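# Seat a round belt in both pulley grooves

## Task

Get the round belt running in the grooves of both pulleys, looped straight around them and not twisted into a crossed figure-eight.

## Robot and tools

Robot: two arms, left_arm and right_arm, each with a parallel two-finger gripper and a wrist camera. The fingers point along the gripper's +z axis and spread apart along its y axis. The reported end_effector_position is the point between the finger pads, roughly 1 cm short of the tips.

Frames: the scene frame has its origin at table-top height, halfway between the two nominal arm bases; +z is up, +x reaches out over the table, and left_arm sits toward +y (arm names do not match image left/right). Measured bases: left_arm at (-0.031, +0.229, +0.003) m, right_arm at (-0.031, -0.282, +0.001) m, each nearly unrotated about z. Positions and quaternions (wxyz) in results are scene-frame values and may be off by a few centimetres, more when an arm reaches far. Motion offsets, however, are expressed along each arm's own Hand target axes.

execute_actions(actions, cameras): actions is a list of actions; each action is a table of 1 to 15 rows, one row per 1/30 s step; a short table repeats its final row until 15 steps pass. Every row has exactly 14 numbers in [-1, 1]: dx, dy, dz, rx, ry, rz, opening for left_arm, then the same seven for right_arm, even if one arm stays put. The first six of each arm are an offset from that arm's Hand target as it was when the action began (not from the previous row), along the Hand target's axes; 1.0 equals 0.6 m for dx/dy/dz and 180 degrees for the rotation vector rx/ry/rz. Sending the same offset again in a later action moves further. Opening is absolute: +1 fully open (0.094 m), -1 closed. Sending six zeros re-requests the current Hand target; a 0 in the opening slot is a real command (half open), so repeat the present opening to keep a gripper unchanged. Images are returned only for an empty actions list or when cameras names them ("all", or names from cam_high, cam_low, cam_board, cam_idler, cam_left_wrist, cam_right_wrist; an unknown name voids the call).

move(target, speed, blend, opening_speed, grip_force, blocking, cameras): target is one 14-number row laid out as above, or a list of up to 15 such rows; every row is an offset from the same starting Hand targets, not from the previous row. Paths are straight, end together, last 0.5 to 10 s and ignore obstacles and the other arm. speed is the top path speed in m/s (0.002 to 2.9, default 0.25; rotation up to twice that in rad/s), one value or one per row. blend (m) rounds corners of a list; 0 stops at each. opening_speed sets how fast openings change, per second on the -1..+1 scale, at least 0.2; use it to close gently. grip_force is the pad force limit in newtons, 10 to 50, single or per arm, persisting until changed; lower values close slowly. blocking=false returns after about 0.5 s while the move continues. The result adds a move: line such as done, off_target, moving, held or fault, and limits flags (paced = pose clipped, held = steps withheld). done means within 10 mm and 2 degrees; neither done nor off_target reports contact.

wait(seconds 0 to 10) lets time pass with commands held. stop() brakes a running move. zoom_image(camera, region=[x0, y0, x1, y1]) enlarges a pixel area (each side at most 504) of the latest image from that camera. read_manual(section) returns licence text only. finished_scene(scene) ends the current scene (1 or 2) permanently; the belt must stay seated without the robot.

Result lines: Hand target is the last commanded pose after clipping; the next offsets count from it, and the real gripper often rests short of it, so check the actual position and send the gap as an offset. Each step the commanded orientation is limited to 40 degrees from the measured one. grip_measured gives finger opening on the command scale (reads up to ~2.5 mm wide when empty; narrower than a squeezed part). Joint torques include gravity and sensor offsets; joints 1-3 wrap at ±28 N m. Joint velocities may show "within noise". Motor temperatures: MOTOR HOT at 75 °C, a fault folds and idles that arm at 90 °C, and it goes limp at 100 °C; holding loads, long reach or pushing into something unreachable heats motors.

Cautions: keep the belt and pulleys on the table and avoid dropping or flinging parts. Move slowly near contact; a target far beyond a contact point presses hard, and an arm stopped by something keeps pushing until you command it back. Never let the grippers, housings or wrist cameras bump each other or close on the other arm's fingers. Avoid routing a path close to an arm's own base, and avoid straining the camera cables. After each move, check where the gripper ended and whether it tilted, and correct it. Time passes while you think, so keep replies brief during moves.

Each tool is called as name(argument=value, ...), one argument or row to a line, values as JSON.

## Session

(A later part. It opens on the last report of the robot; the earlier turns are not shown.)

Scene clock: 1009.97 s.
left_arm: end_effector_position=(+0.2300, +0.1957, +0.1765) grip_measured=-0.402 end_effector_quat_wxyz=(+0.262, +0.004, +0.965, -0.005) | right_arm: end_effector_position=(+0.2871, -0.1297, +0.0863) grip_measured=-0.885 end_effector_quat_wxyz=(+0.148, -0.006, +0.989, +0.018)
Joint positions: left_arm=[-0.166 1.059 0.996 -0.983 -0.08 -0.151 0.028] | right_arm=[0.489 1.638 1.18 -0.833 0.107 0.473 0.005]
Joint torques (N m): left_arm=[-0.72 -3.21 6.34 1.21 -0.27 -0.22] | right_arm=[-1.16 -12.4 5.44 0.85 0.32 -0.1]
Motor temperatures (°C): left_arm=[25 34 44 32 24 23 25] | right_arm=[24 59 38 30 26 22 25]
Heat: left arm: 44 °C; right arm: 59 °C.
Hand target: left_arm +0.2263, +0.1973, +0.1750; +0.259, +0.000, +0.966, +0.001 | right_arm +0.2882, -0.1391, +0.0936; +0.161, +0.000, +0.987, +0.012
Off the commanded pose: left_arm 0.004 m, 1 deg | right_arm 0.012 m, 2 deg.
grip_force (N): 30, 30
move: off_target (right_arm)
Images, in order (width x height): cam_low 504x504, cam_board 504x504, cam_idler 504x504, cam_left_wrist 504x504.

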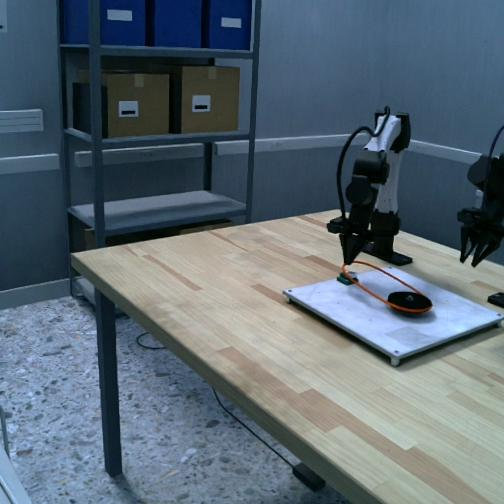

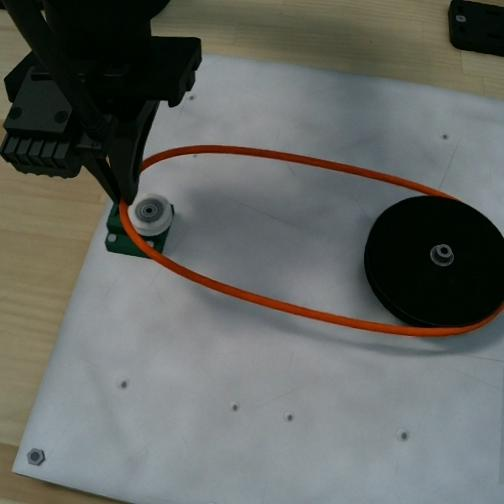

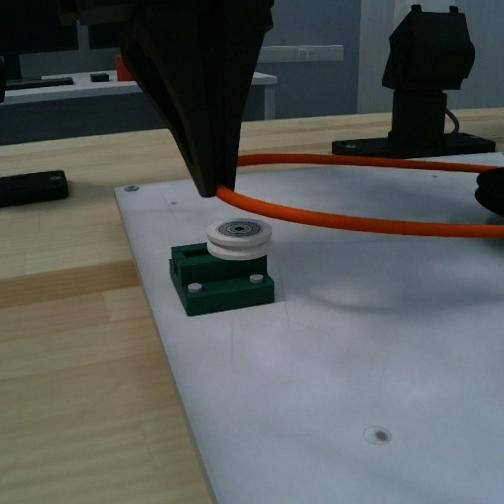

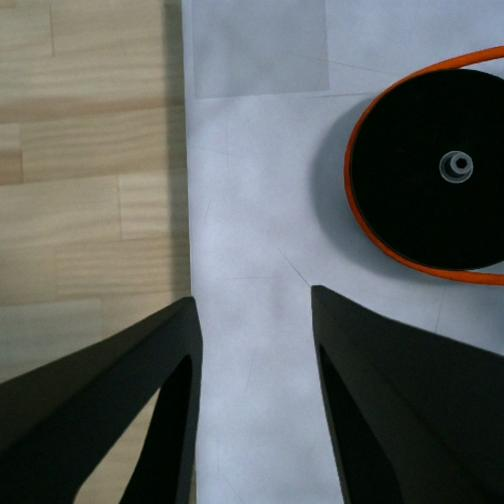

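move(
  target=[0,0,0,0,0,0,-0.4,0,-0.0317,0,0,0,0,-0.97],
  speed=0.05,
  cameras=["cam_low","cam_right_wrist","cam_board","cam_idler"],
)

zoom_image(
  camera="cam_idler",
  region=[130, 120, 330, 320],
)

zoom_image(
  camera="cam_board",
  region=[60, 120, 260, 320],
)

Scene clock: 1028.27 s.
left_arm: end_effector_position=(+0.2300, +0.1957, +0.1765) grip_measured=-0.402 end_effector_quat_wxyz=(+0.262, +0.004, +0.965, -0.005) | right_arm: end_effector_position=(+0.2885, -0.1371, +0.0877) grip_measured=-0.885 end_effector_quat_wxyz=(+0.150, -0.013, +0.988, +0.040)
Joint positions: left_arm=[-0.166 1.059 0.996 -0.983 -0.08 -0.151 0.028] | right_arm=[0.442 1.606 1.147 -0.803 0.054 0.419 0.005]
Joint torques (N m): left_arm=[-0.83 -3.29 6.26 1.2 -0.26 -0.23] | right_arm=[-1.77 -12.12 5.23 0.76 0.61 -0.14]
Motor temperatures (°C): left_arm=[25 34 44 32 24 23 25] | right_arm=[24 60 37 30 26 22 25]
Heat: left arm: 44 °C; right arm: 60 °C.
Hand target: left_arm +0.2263, +0.1973, +0.1750; +0.259, +0.000, +0.966, +0.001 | right_arm +0.2883, -0.1582, +0.0931; +0.161, +0.000, +0.987, +0.012
Off the commanded pose: left_arm 0.004 m, 1 deg | right_arm 0.022 m, 4 deg.
grip_force (N): 30, 30
move: off_target (right_arm)
Images, in order (width x height): cam_low 504x504, cam_board 504x504, cam_idler 504x504, cam_right_wrist 504x504.

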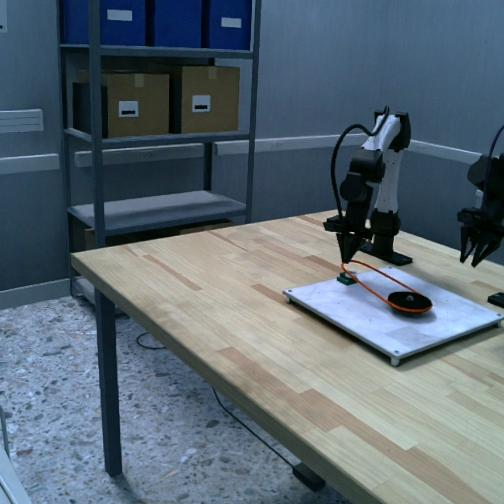

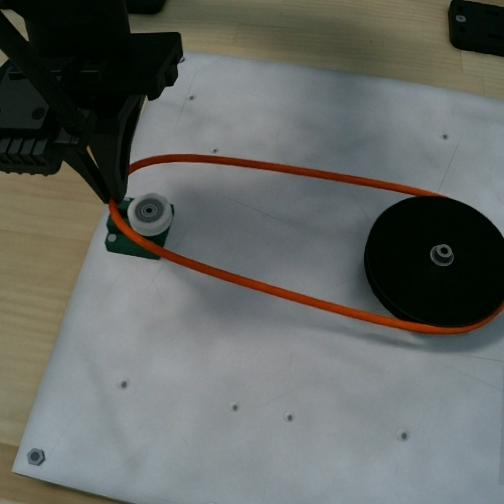

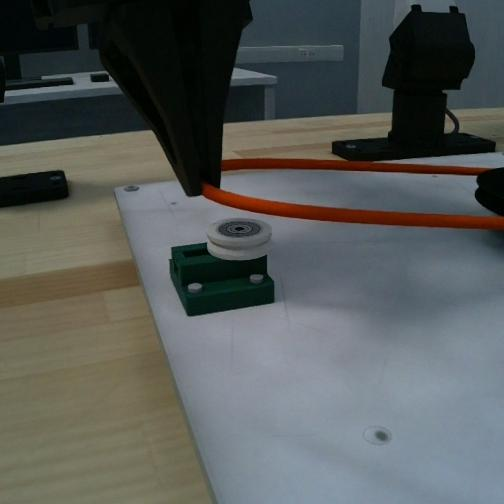

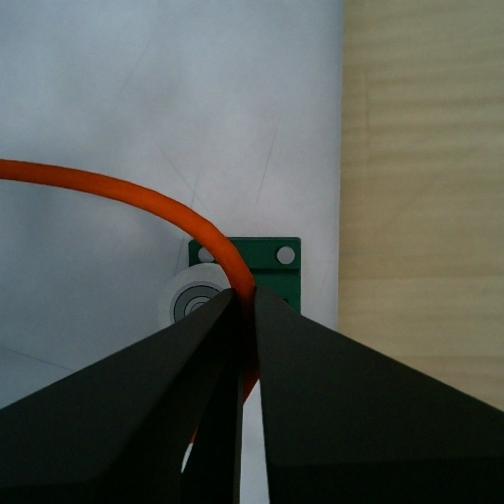

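Scaled by 2.520 from the camera's 504x504 image, which has a finer 720x720 frame.

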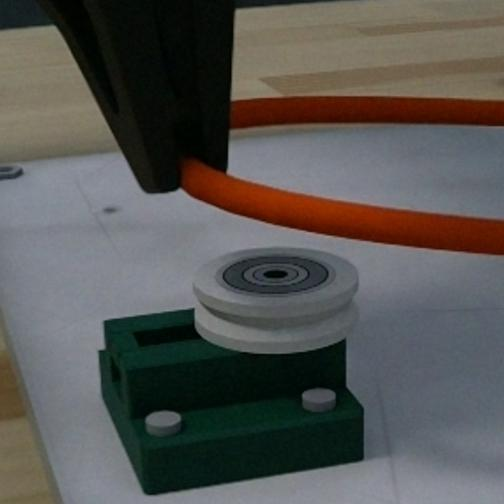

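Scaled by 2.520 from the camera's 504x504 image, which has a finer 720x720 frame.

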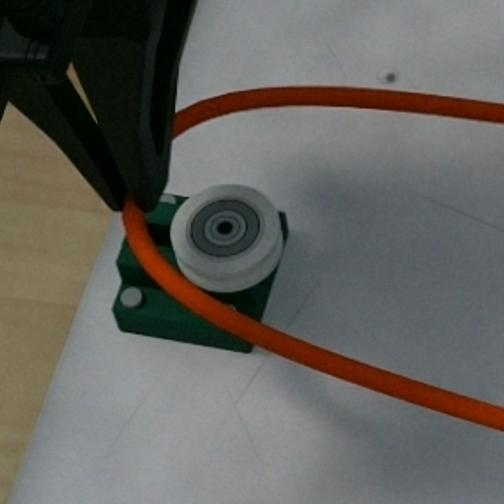

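move(
  target=[0,0,0,0,0,0,-0.4,0,-0.03,0,0,0,0,-0.97],
  speed=0.05,
  cameras=["cam_low","cam_right_wrist","cam_board","cam_idler","cam_left_wrist"],
)

zoom_image(
  camera="cam_idler",
  region=[130, 120, 330, 320],
)

zoom_image(
  camera="cam_board",
  region=[60, 120, 260, 320],
)

Scene clock: 1038.43 s.
left_arm: end_effector_position=(+0.2300, +0.1957, +0.1765) grip_measured=-0.402 end_effector_quat_wxyz=(+0.262, +0.004, +0.965, -0.005) | right_arm: end_effector_position=(+0.2894, -0.1410, +0.0893) grip_measured=-0.885 end_effector_quat_wxyz=(+0.152, -0.023, +0.986, +0.067)
Joint positions: left_arm=[-0.166 1.059 0.996 -0.983 -0.08 -0.151 0.028] | right_arm=[0.399 1.582 1.121 -0.777 -0.009 0.366 0.005]
Joint torques (N m): left_arm=[-0.7 -3.19 6.26 1.22 -0.29 -0.21] | right_arm=[-2.97 -12.04 5.08 0.62 1 -0.13]
Motor temperatures (°C): left_arm=[25 34 44 32 24 23 25] | right_arm=[24 58 37 29 26 22 25]
Heat: left arm: 44 °C; right arm: 58 °C.
Hand target: left_arm +0.2263, +0.1973, +0.1750; +0.259, +0.000, +0.966, +0.001 | right_arm +0.2884, -0.1761, +0.0926; +0.161, +0.000, +0.987, +0.012
Off the commanded pose: left_arm 0.004 m, 1 deg | right_arm 0.035 m, 7 deg.
grip_force (N): 30, 30
move: off_target (right_arm)
Images, in order (width x height): cam_low 504x504, cam_board 504x504, cam_idler 504x504, cam_left_wrist 504x504, cam_right_wrist 504x504.

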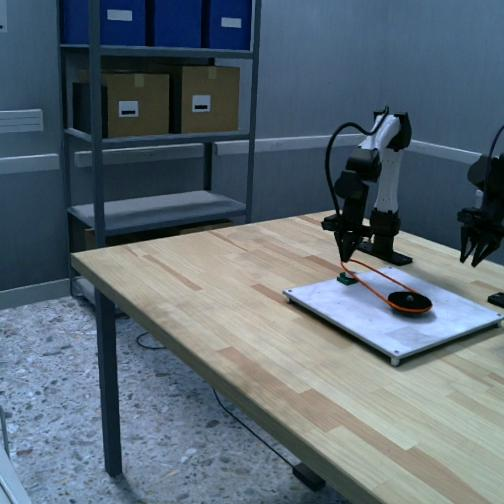

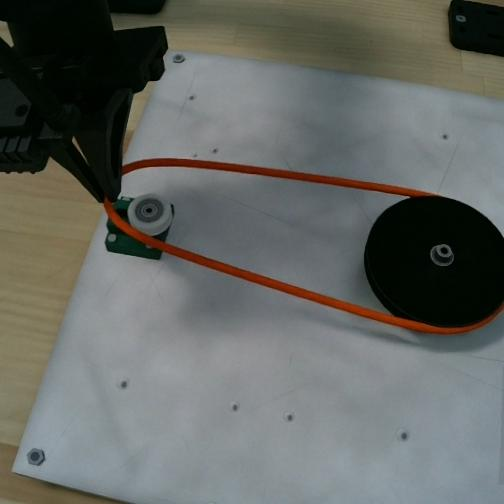

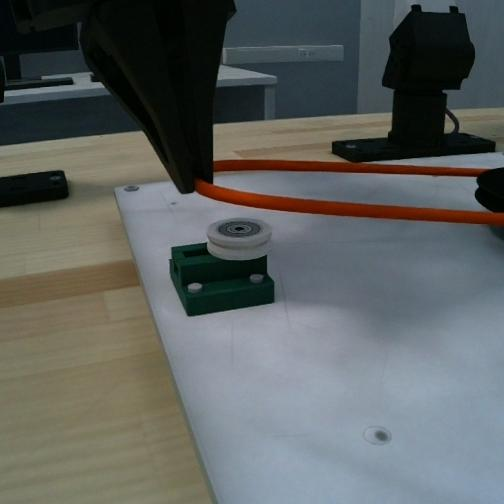

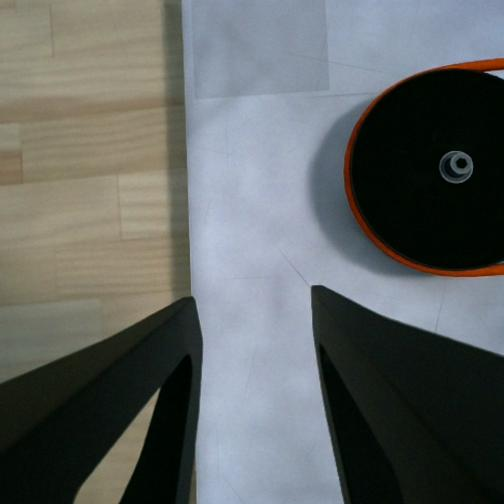

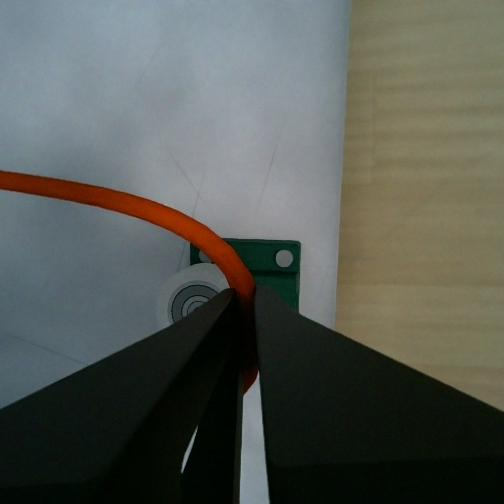

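Scaled by 2.520 from the camera's 504x504 image, which has a finer 720x720 frame.

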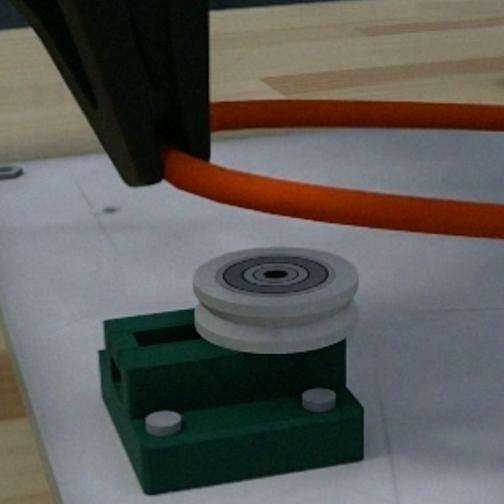

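Scaled by 2.520 from the camera's 504x504 image, which has a finer 720x720 frame.

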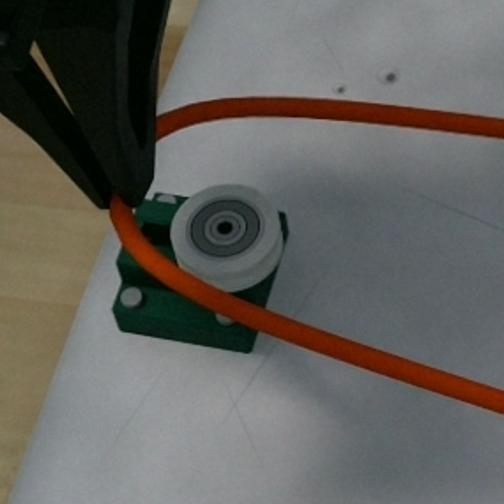

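move(
  target=[0,0,0,0,0,0,-0.4,0.006,-0.035,0.018,0.04,0,0,-0.97],
  speed=0.05,
  cameras=["cam_right_wrist","cam_board","cam_idler"],
)

zoom_image(
  camera="cam_idler",
  region=[130, 120, 330, 320],
)

zoom_image(
  camera="cam_board",
  region=[60, 120, 260, 320],
)

Scene clock: 1063.70 s.
left_arm: end_effector_position=(+0.2300, +0.1957, +0.1765) grip_measured=-0.402 end_effector_quat_wxyz=(+0.262, +0.004, +0.965, -0.005) | right_arm: end_effector_position=(+0.2927, -0.1447, +0.0865) grip_measured=-0.885 end_effector_quat_wxyz=(+0.162, -0.020, +0.985, +0.057)
Joint positions: left_arm=[-0.166 1.059 0.996 -0.983 -0.08 -0.151 0.028] | right_arm=[0.399 1.582 1.106 -0.752 0.018 0.366 0.005]
Joint torques (N m): left_arm=[-0.72 -3.32 6.26 1.22 -0.27 -0.22] | right_arm=[-2.55 -10.06 4.85 0.38 1.91 -0.11]
Motor temperatures (°C): left_arm=[25 33 43 32 24 23 25] | right_arm=[25 59 37 29 27 22 25]
Heat: left arm: 43 °C; right arm: 59 °C.
Hand target: left_arm +0.2263, +0.1973, +0.1750; +0.259, +0.000, +0.966, +0.001 | right_arm +0.2885, -0.1969, +0.0808; +0.160, +0.010, +0.986, -0.050
Off the commanded pose: left_arm 0.004 m, 1 deg | right_arm 0.053 m, 13 deg.
grip_force (N): 30, 30
move: off_target (right_arm)
Images, in order (width x height): cam_board 504x504, cam_idler 504x504, cam_right_wrist 504x504.

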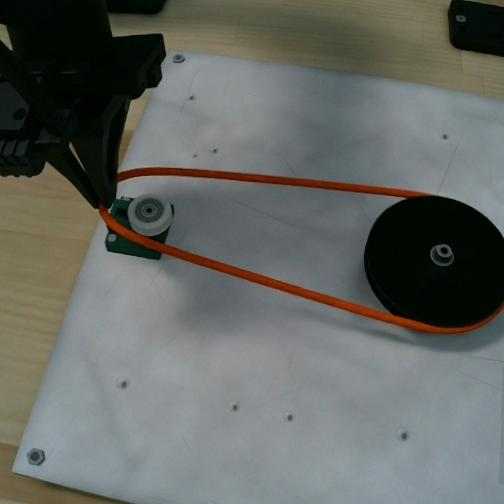

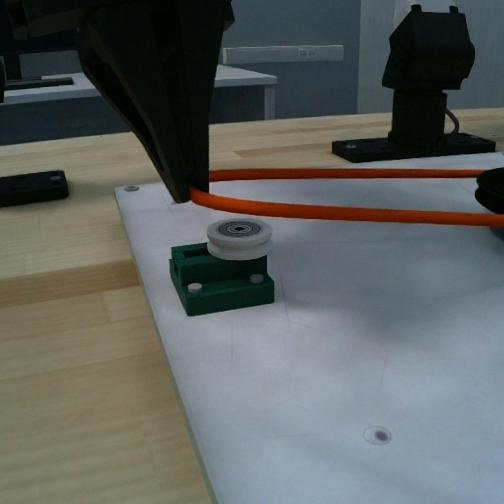

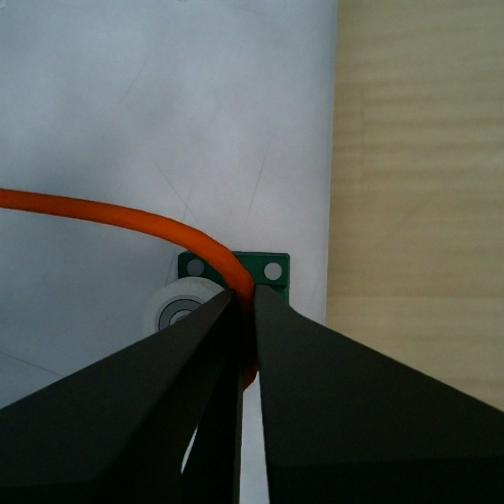

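Scaled by 2.520 from the camera's 504x504 image, which has a finer 720x720 frame.

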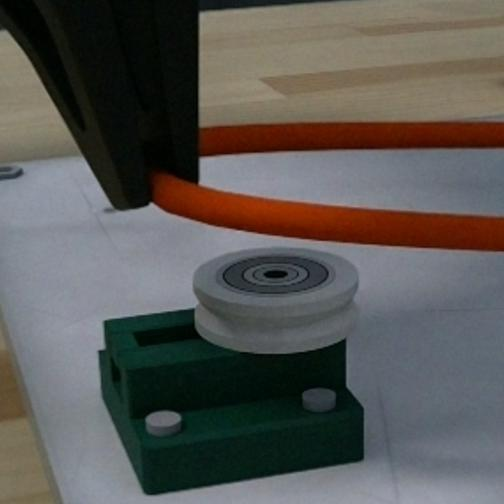

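Scaled by 2.520 from the camera's 504x504 image, which has a finer 720x720 frame.

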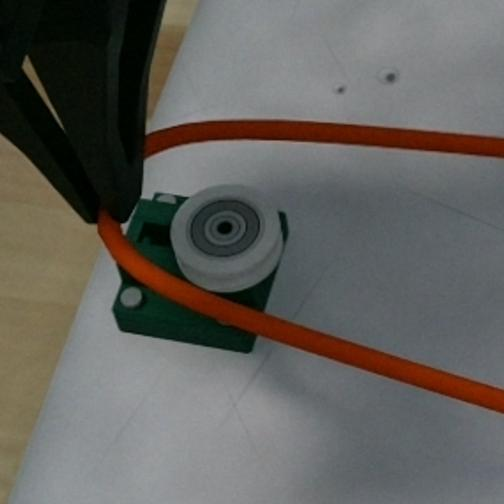

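move(
  target=[0,0,0,0,0,0,-0.4,0.008,-0.04,0.006,0.01,0,0,-0.97],
  speed=0.05,
  cameras=["cam_right_wrist","cam_board","cam_idler","cam_left_wrist"],
)

zoom_image(
  camera="cam_idler",
  region=[130, 120, 330, 320],
)

zoom_image(
  camera="cam_board",
  region=[60, 120, 260, 320],
)

Scene clock: 1075.40 s.
left_arm: end_effector_position=(+0.2300, +0.1957, +0.1765) grip_measured=-0.402 end_effector_quat_wxyz=(+0.262, +0.004, +0.965, -0.005) | right_arm: end_effector_position=(+0.2906, -0.1477, +0.0802) grip_measured=-0.885 end_effector_quat_wxyz=(+0.165, -0.034, +0.984, +0.061)
Joint positions: left_arm=[-0.166 1.059 0.996 -0.983 -0.08 -0.151 0.028] | right_arm=[0.387 1.568 1.064 -0.713 0.004 0.329 0.005]
Joint torques (N m): left_arm=[-0.77 -3.29 6.27 1.2 -0.28 -0.21] | right_arm=[-5.61 -11.93 4.55 0.13 2.21 -0.17]
Motor temperatures (°C): left_arm=[25 33 43 32 24 23 25] | right_arm=[25 57 37 28 30 22 25]
Heat: left arm: 43 °C; right arm: 57 °C.
Hand target: left_arm +0.2263, +0.1973, +0.1750; +0.259, +0.000, +0.966, +0.001 | right_arm +0.2843, -0.2211, +0.0782; +0.160, +0.012, +0.985, -0.066
Off the commanded pose: left_arm 0.004 m, 1 deg | right_arm 0.074 m, 15 deg.
grip_force (N): 30, 30
move: off_target (right_arm)
Images, in order (width x height): cam_board 504x504, cam_idler 504x504, cam_left_wrist 504x504, cam_right_wrist 504x504.

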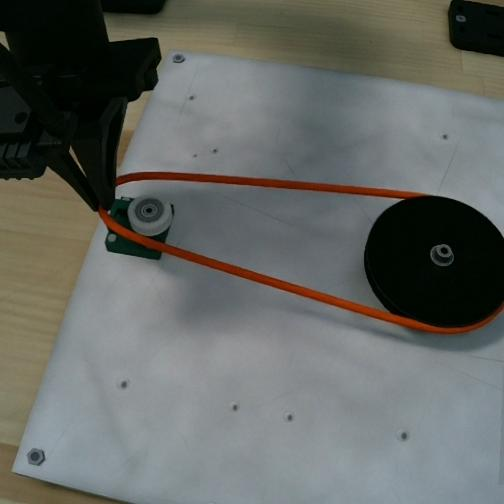

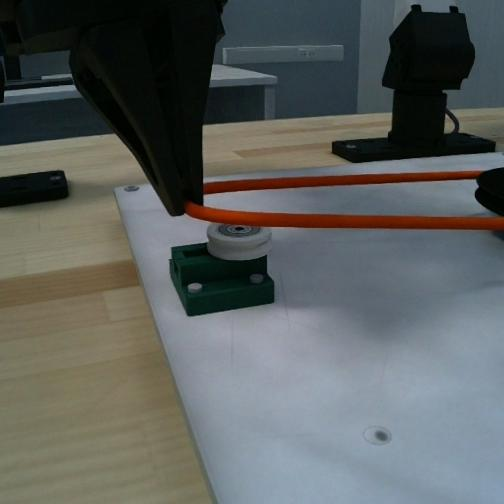

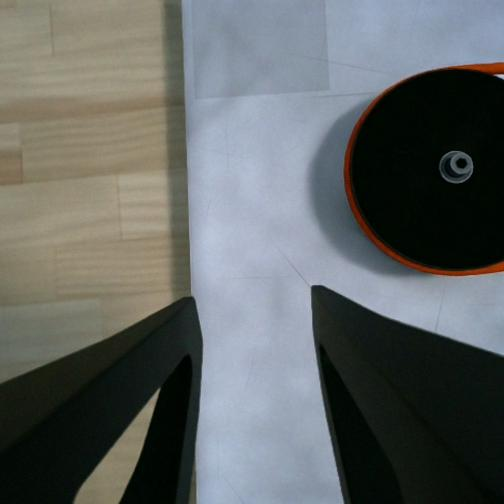

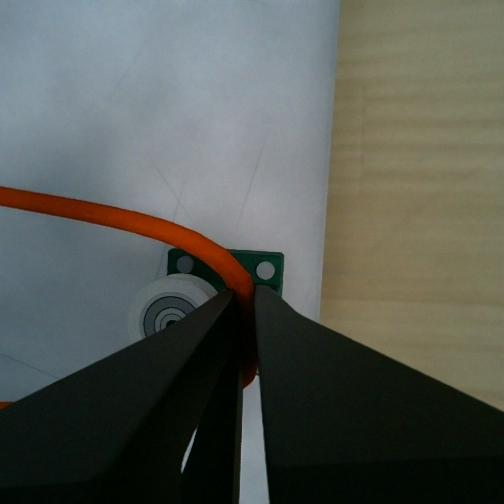

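Scaled by 2.520 from the camera's 504x504 image, which has a finer 720x720 frame.

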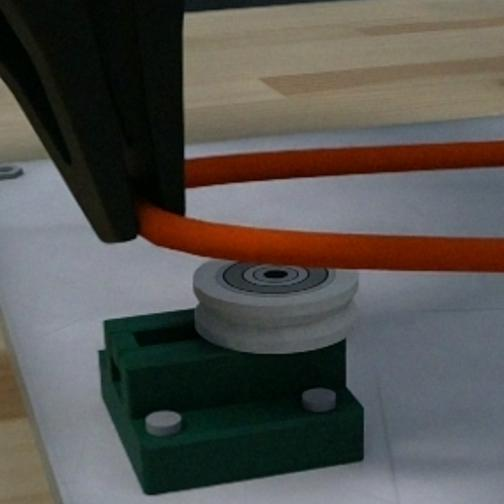

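Scaled by 2.520 from the camera's 504x504 image, which has a finer 720x720 frame.

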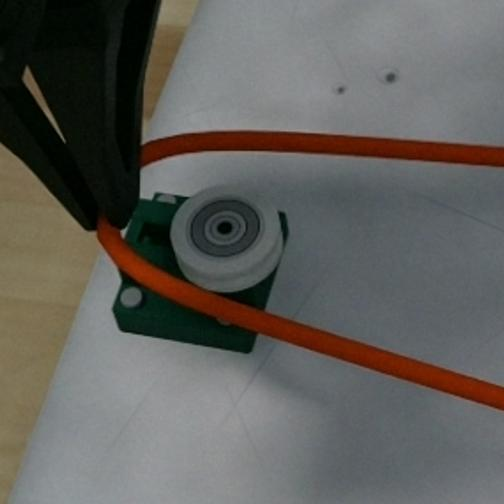

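move(
  target=[0,0,0,0,0,0,-0.4,0.014,-0.025,0.042,0,0,0,-0.97],
  speed=0.04,
  cameras=["cam_right_wrist","cam_board","cam_idler","cam_low"],
)

zoom_image(
  camera="cam_idler",
  region=[130, 120, 330, 320],
)

zoom_image(
  camera="cam_board",
  region=[60, 120, 260, 320],
)

Scene clock: 1087.63 s.
left_arm: end_effector_position=(+0.2300, +0.1957, +0.1765) grip_measured=-0.402 end_effector_quat_wxyz=(+0.262, +0.004, +0.965, -0.005) | right_arm: end_effector_position=(+0.2910, -0.1504, +0.0641) grip_measured=-0.885 end_effector_quat_wxyz=(+0.174, -0.048, +0.979, +0.092)
Joint positions: left_arm=[-0.166 1.059 0.996 -0.983 -0.08 -0.151 0.028] | right_arm=[0.343 1.556 0.969 -0.592 -0.07 0.269 0.005]
Joint torques (N m): left_arm=[-0.77 -3.28 6.3 1.21 -0.27 -0.21] | right_arm=[-6.35 -10.91 3.95 0.06 2.68 -0.2]
Motor temperatures (°C): left_arm=[25 33 43 32 24 23 25] | right_arm=[26 55 36 28 32 22 25]
Heat: left arm: 43 °C; right arm: 55 °C.
Hand target: left_arm +0.2263, +0.1973, +0.1750; +0.259, +0.000, +0.966, +0.001 | right_arm +0.2835, -0.2392, +0.0537; +0.160, +0.012, +0.985, -0.066
Off the commanded pose: left_arm 0.004 m, 1 deg | right_arm 0.090 m, 19 deg.
grip_force (N): 30, 30
move: off_target (right_arm)
Images, in order (width x height): cam_low 504x504, cam_board 504x504, cam_idler 504x504, cam_right_wrist 504x504.

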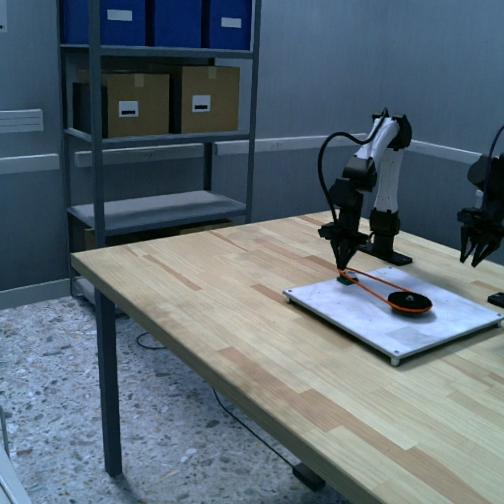

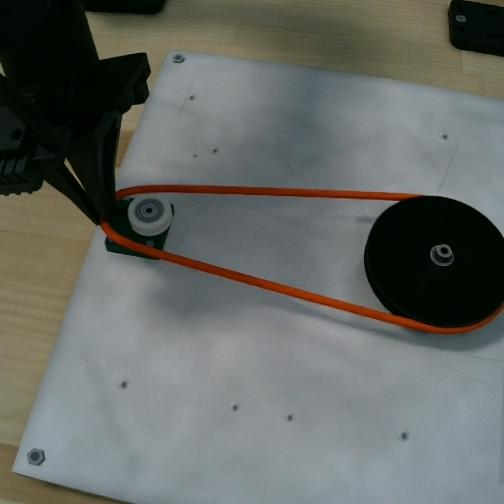

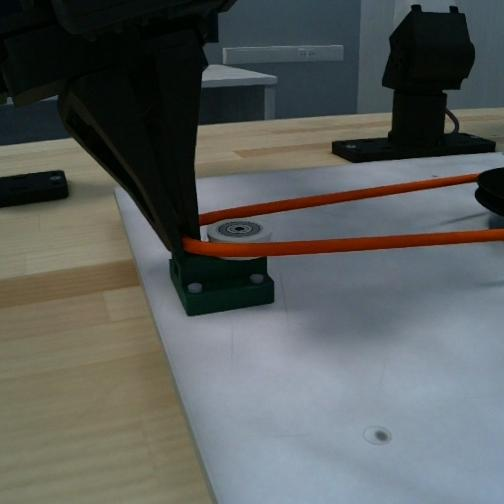

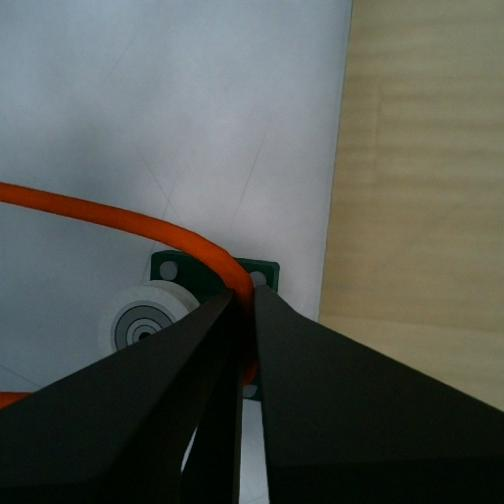

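Scaled by 2.520 from the camera's 504x504 image, which has a finer 720x720 frame.

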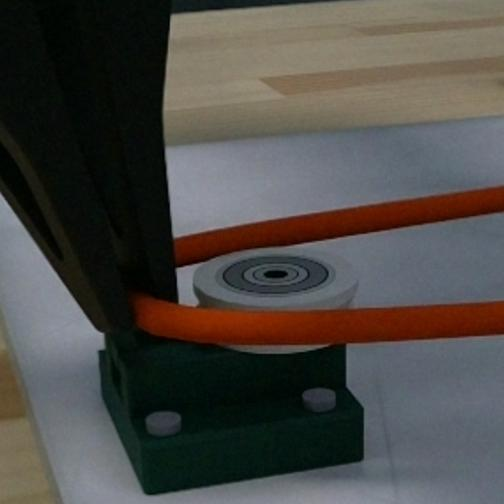

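Scaled by 2.520 from the camera's 504x504 image, which has a finer 720x720 frame.

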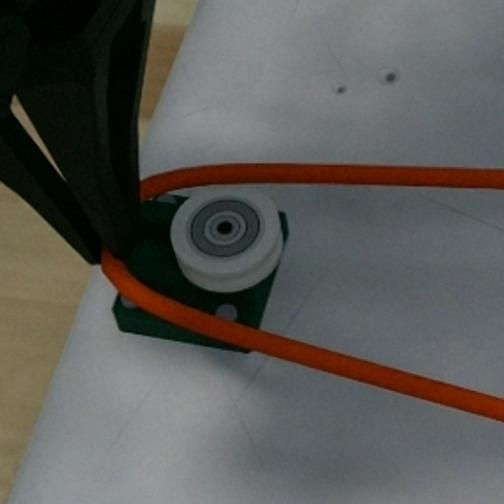

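move(
  target=[0,0,0,0,0,0,-0.4,0,0.09,0,0,0,0,-0.97],
  speed=0.05,
  cameras=["cam_right_wrist","cam_board","cam_idler"],
)

zoom_image(
  camera="cam_idler",
  region=[130, 120, 330, 320],
)

zoom_image(
  camera="cam_board",
  region=[60, 120, 260, 320],
)

Scene clock: 1099.00 s.
left_arm: end_effector_position=(+0.2300, +0.1957, +0.1765) grip_measured=-0.402 end_effector_quat_wxyz=(+0.262, +0.004, +0.965, -0.005) | right_arm: end_effector_position=(+0.2945, -0.1441, +0.0593) grip_measured=-0.885 end_effector_quat_wxyz=(+0.188, -0.013, +0.982, +0.027)
Joint positions: left_arm=[-0.166 1.059 0.996 -0.983 -0.08 -0.151 0.028] | right_arm=[0.444 1.604 1.004 -0.605 0.11 0.408 0.005]
Joint torques (N m): left_arm=[-0.84 -3.26 6.26 1.23 -0.27 -0.23] | right_arm=[-1.8 -6.41 6.68 0.19 1.51 0.03]
Heat: left arm: 43 °C; right arm: 54 °C.
Hand target: left_arm +0.2263, +0.1973, +0.1750; +0.259, +0.000, +0.966, +0.001 | right_arm +0.2860, -0.1858, +0.0470; +0.160, +0.012, +0.985, -0.066
Off the commanded pose: left_arm 0.004 m, 1 deg | right_arm 0.044 m, 11 deg.
grip_force (N): 30, 30
move: off_target (right_arm)
Images, in order (width x height): cam_board 504x504, cam_idler 504x504, cam_right_wrist 504x504.

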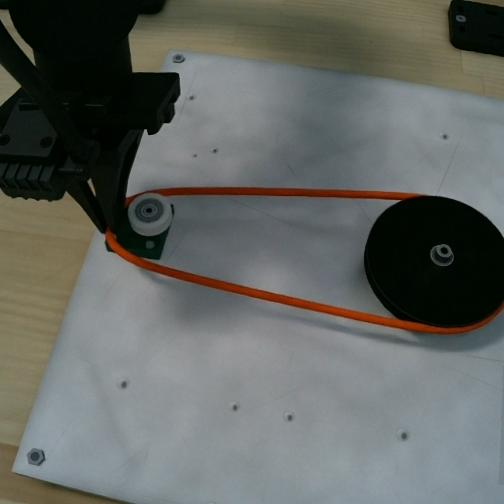

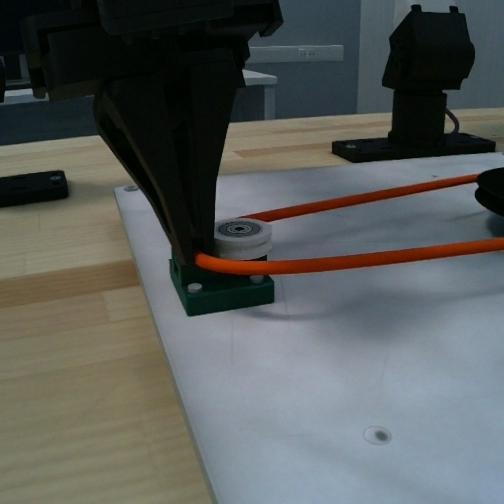

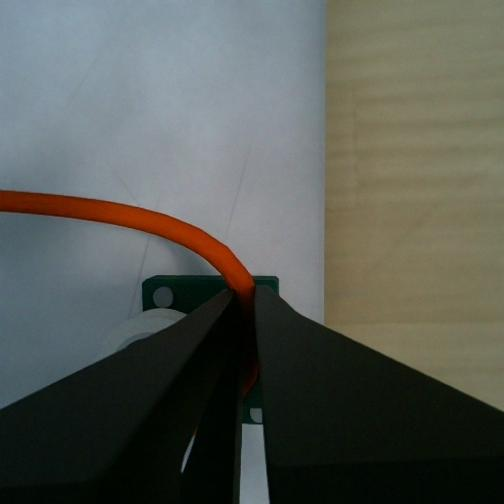

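Scaled by 2.520 from the camera's 504x504 image, which has a finer 720x720 frame.

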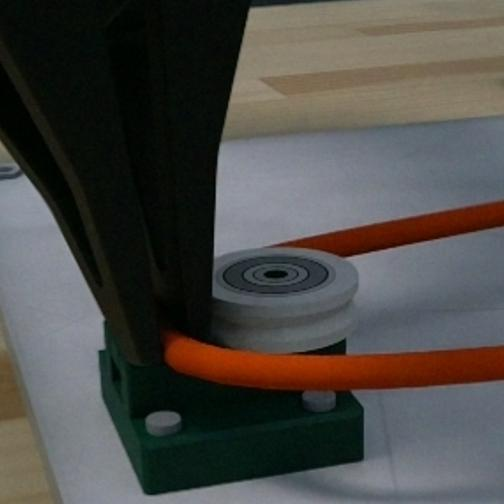

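Scaled by 2.520 from the camera's 504x504 image, which has a finer 720x720 frame.

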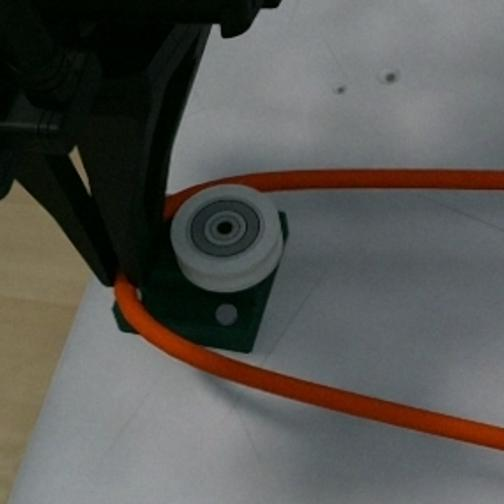

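move(
  target=[0,0,0,0,0,0,-0.4,0.0075,0,-0.02,0,0,0,-0.97],
  speed=0.05,
  cameras=["cam_right_wrist","cam_board","cam_idler"],
)

zoom_image(
  camera="cam_idler",
  region=[130, 120, 330, 320],
)

zoom_image(
  camera="cam_board",
  region=[60, 120, 260, 320],
)

Scene clock: 1108.27 s.
left_arm: end_effector_position=(+0.2300, +0.1957, +0.1765) grip_measured=-0.402 end_effector_quat_wxyz=(+0.262, +0.004, +0.965, -0.005) | right_arm: end_effector_position=(+0.2915, -0.1443, +0.0593) grip_measured=-0.885 end_effector_quat_wxyz=(+0.185, -0.009, +0.983, +0.018)
Joint positions: left_arm=[-0.166 1.059 0.996 -0.983 -0.08 -0.151 0.028] | right_arm=[0.457 1.604 1.007 -0.623 0.13 0.426 0.005]
Joint torques (N m): left_arm=[-0.83 -3.23 6.3 1.22 -0.25 -0.22] | right_arm=[-1.58 -9.52 6.63 0 1.36 0.02]
Heat: left arm: 43 °C; right arm: 53 °C.
Hand target: left_arm +0.2263, +0.1973, +0.1750; +0.259, +0.000, +0.966, +0.001 | right_arm +0.2779, -0.1841, +0.0569; +0.160, +0.012, +0.985, -0.066
Off the commanded pose: left_arm 0.004 m, 1 deg | right_arm 0.042 m, 10 deg.
grip_force (N): 30, 30
move: off_target (right_arm)
Images, in order (width x height): cam_board 504x504, cam_idler 504x504, cam_right_wrist 504x504.

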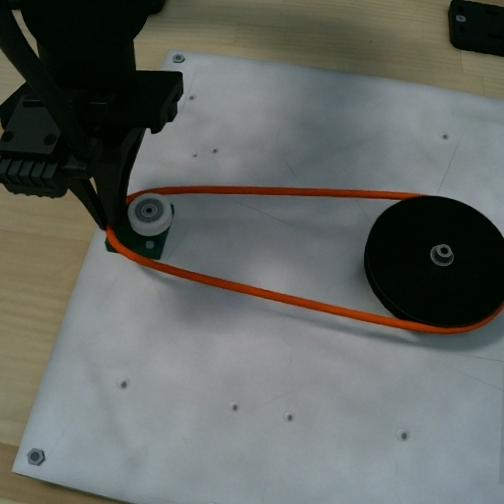

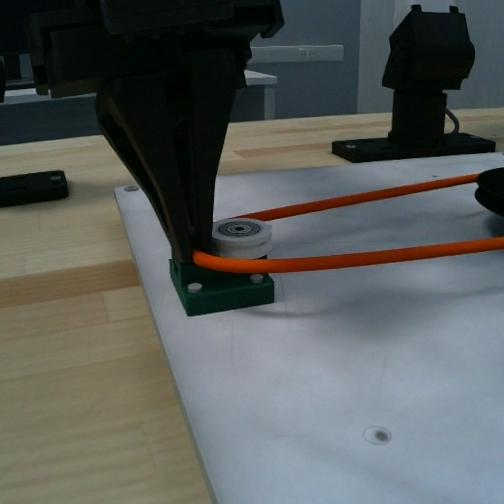

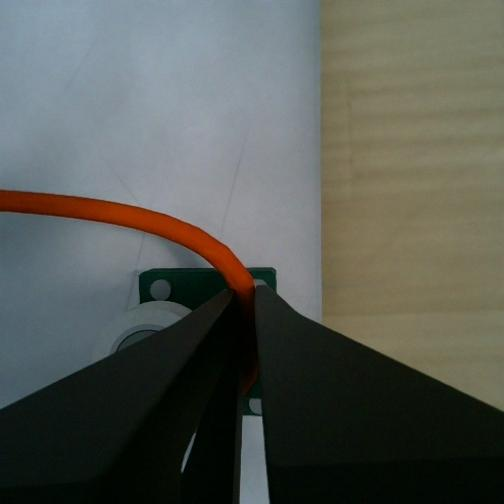

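Scaled by 2.520 from the camera's 504x504 image, which has a finer 720x720 frame.

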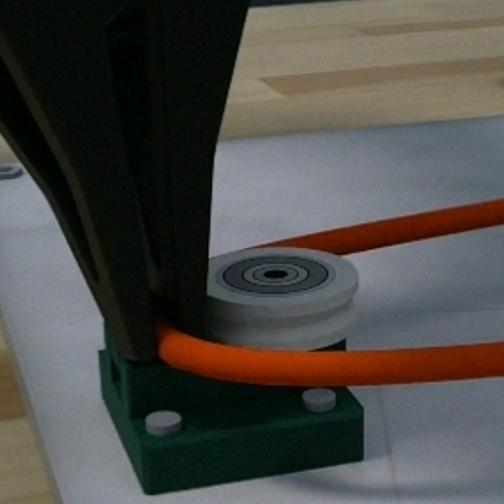

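Scaled by 2.520 from the camera's 504x504 image, which has a finer 720x720 frame.

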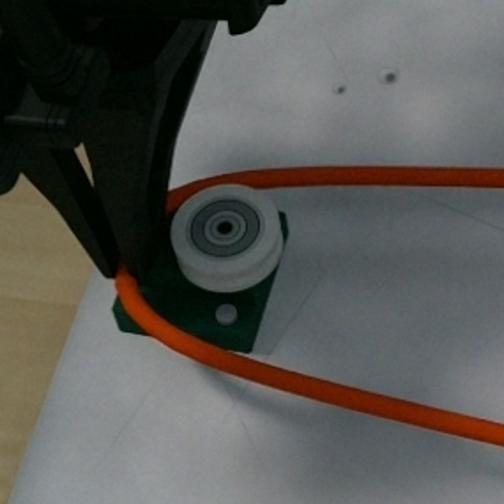

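move(
  target=[0,0,0,0,0,0,-0.4,-0.006,-0.01,-0.026,0,0,0,-0.97],
  speed=0.05,
  cameras=["cam_right_wrist","cam_board","cam_idler"],
)

zoom_image(
  camera="cam_idler",
  region=[130, 120, 330, 320],
)

zoom_image(
  camera="cam_board",
  region=[60, 120, 260, 320],
)

Scene clock: 1117.50 s.
left_arm: end_effector_position=(+0.2300, +0.1957, +0.1765) grip_measured=-0.402 end_effector_quat_wxyz=(+0.262, +0.004, +0.965, -0.005) | right_arm: end_effector_position=(+0.2840, -0.1454, +0.0664) grip_measured=-0.885 end_effector_quat_wxyz=(+0.169, -0.011, +0.985, +0.018)
Joint positions: left_arm=[-0.166 1.059 0.996 -0.983 -0.08 -0.151 0.028] | right_arm=[0.457 1.589 1.033 -0.692 0.116 0.427 0.005]
Joint torques (N m): left_arm=[-0.76 -3.19 6.3 1.2 -0.27 -0.22] | right_arm=[-2.26 -11.03 7.72 -0.03 1.43 -0.03]
Heat: left arm: 43 °C; right arm: 53 °C.
Hand target: left_arm +0.2263, +0.1973, +0.1750; +0.259, +0.000, +0.966, +0.001 | right_arm +0.2761, -0.1880, +0.0734; +0.160, +0.012, +0.985, -0.066
Off the commanded pose: left_arm 0.004 m, 1 deg | right_arm 0.044 m, 10 deg.
grip_force (N): 30, 30
move: off_target (right_arm)
Images, in order (width x height): cam_board 504x504, cam_idler 504x504, cam_right_wrist 504x504.

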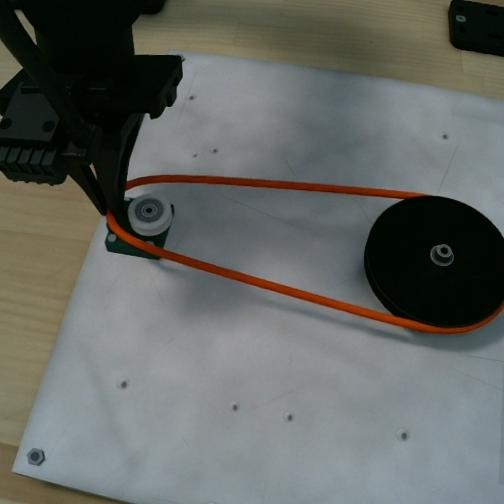

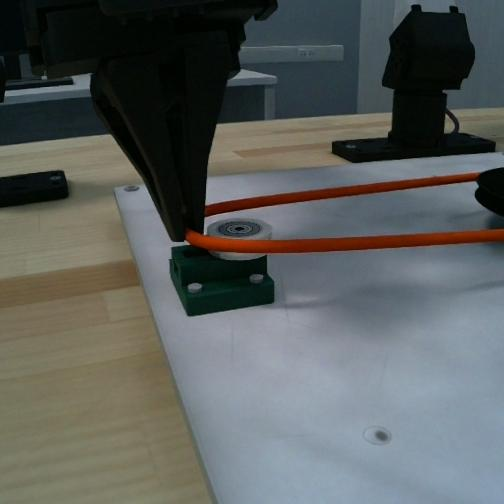

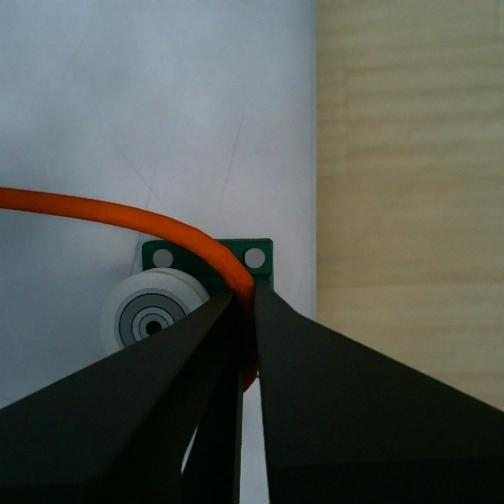

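Scaled by 2.520 from the camera's 504x504 image, which has a finer 720x720 frame.

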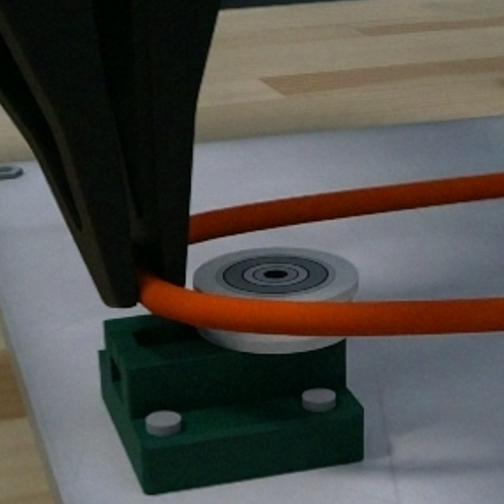

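Scaled by 2.520 from the camera's 504x504 image, which has a finer 720x720 frame.

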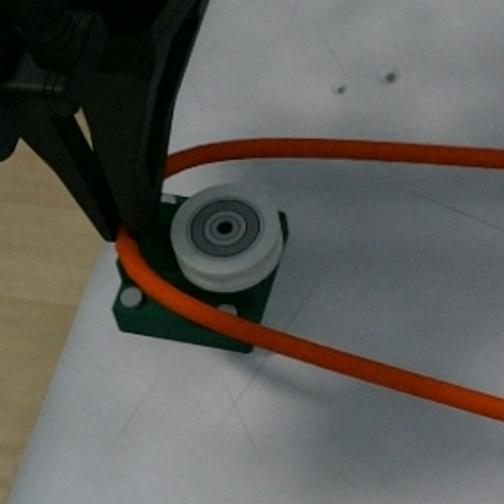

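move(
  target=[0,0,0,0,0,0,-0.4,-0.002,0.03,0,0,0,0,-0.97],
  speed=0.05,
  cameras=["cam_right_wrist","cam_board","cam_idler"],
)

zoom_image(
  camera="cam_idler",
  region=[130, 120, 330, 320],
)

zoom_image(
  camera="cam_board",
  region=[60, 120, 260, 320],
)

Scene clock: 1128.50 s.
left_arm: end_effector_position=(+0.2300, +0.1957, +0.1765) grip_measured=-0.402 end_effector_quat_wxyz=(+0.262, +0.004, +0.965, -0.005) | right_arm: end_effector_position=(+0.2815, -0.1419, +0.0711) grip_measured=-0.885 end_effector_quat_wxyz=(+0.170, -0.004, +0.985, +0.000)
Joint positions: left_arm=[-0.166 1.059 0.996 -0.983 -0.08 -0.151 0.028] | right_arm=[0.492 1.596 1.062 -0.734 0.161 0.472 0.005]
Joint torques (N m): left_arm=[-0.75 -3.18 6.28 1.21 -0.26 -0.21] | right_arm=[-1.18 -8.12 8.21 0.2 1.14 0]
Heat: left arm: 43 °C; right arm: 53 °C.
Hand target: left_arm +0.2263, +0.1973, +0.1750; +0.259, +0.000, +0.966, +0.001 | right_arm +0.2782, -0.1702, +0.0715; +0.160, +0.012, +0.985, -0.066
Off the commanded pose: left_arm 0.004 m, 1 deg | right_arm 0.029 m, 8 deg.
grip_force (N): 30, 30
move: off_target (right_arm)
Images, in order (width x height): cam_board 504x504, cam_idler 504x504, cam_right_wrist 504x504.

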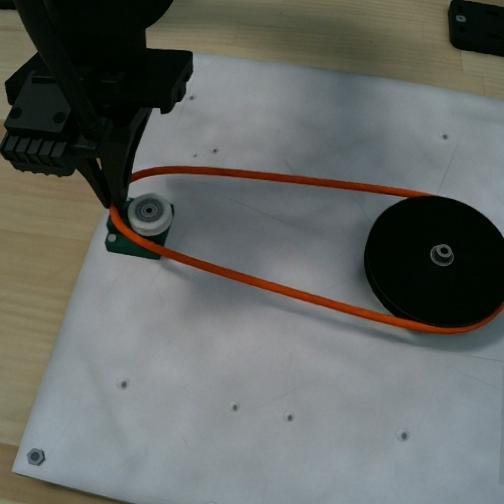

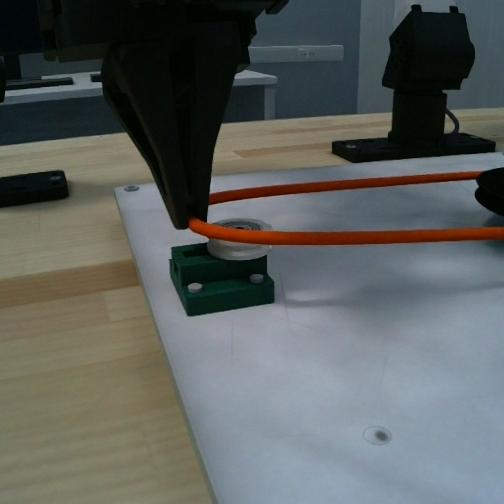

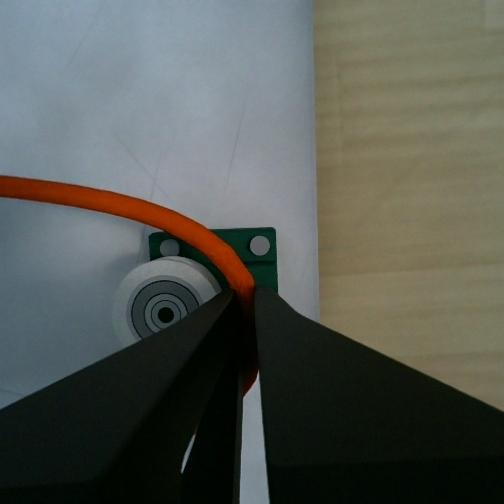

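Scaled by 2.520 from the camera's 504x504 image, which has a finer 720x720 frame.

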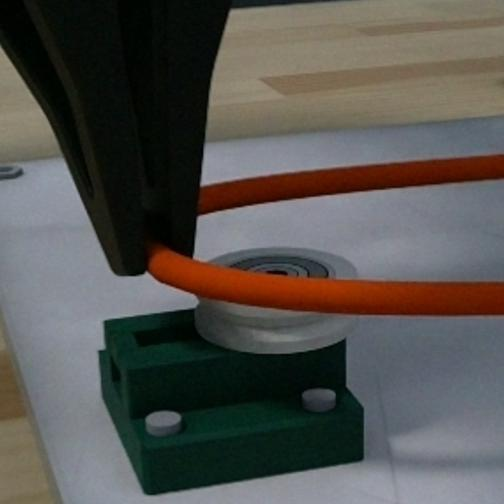

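Scaled by 2.520 from the camera's 504x504 image, which has a finer 720x720 frame.

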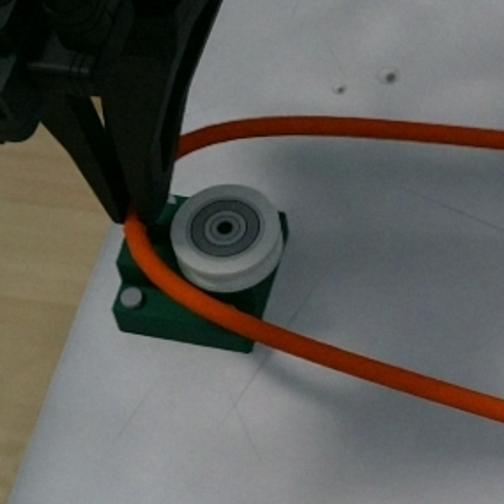

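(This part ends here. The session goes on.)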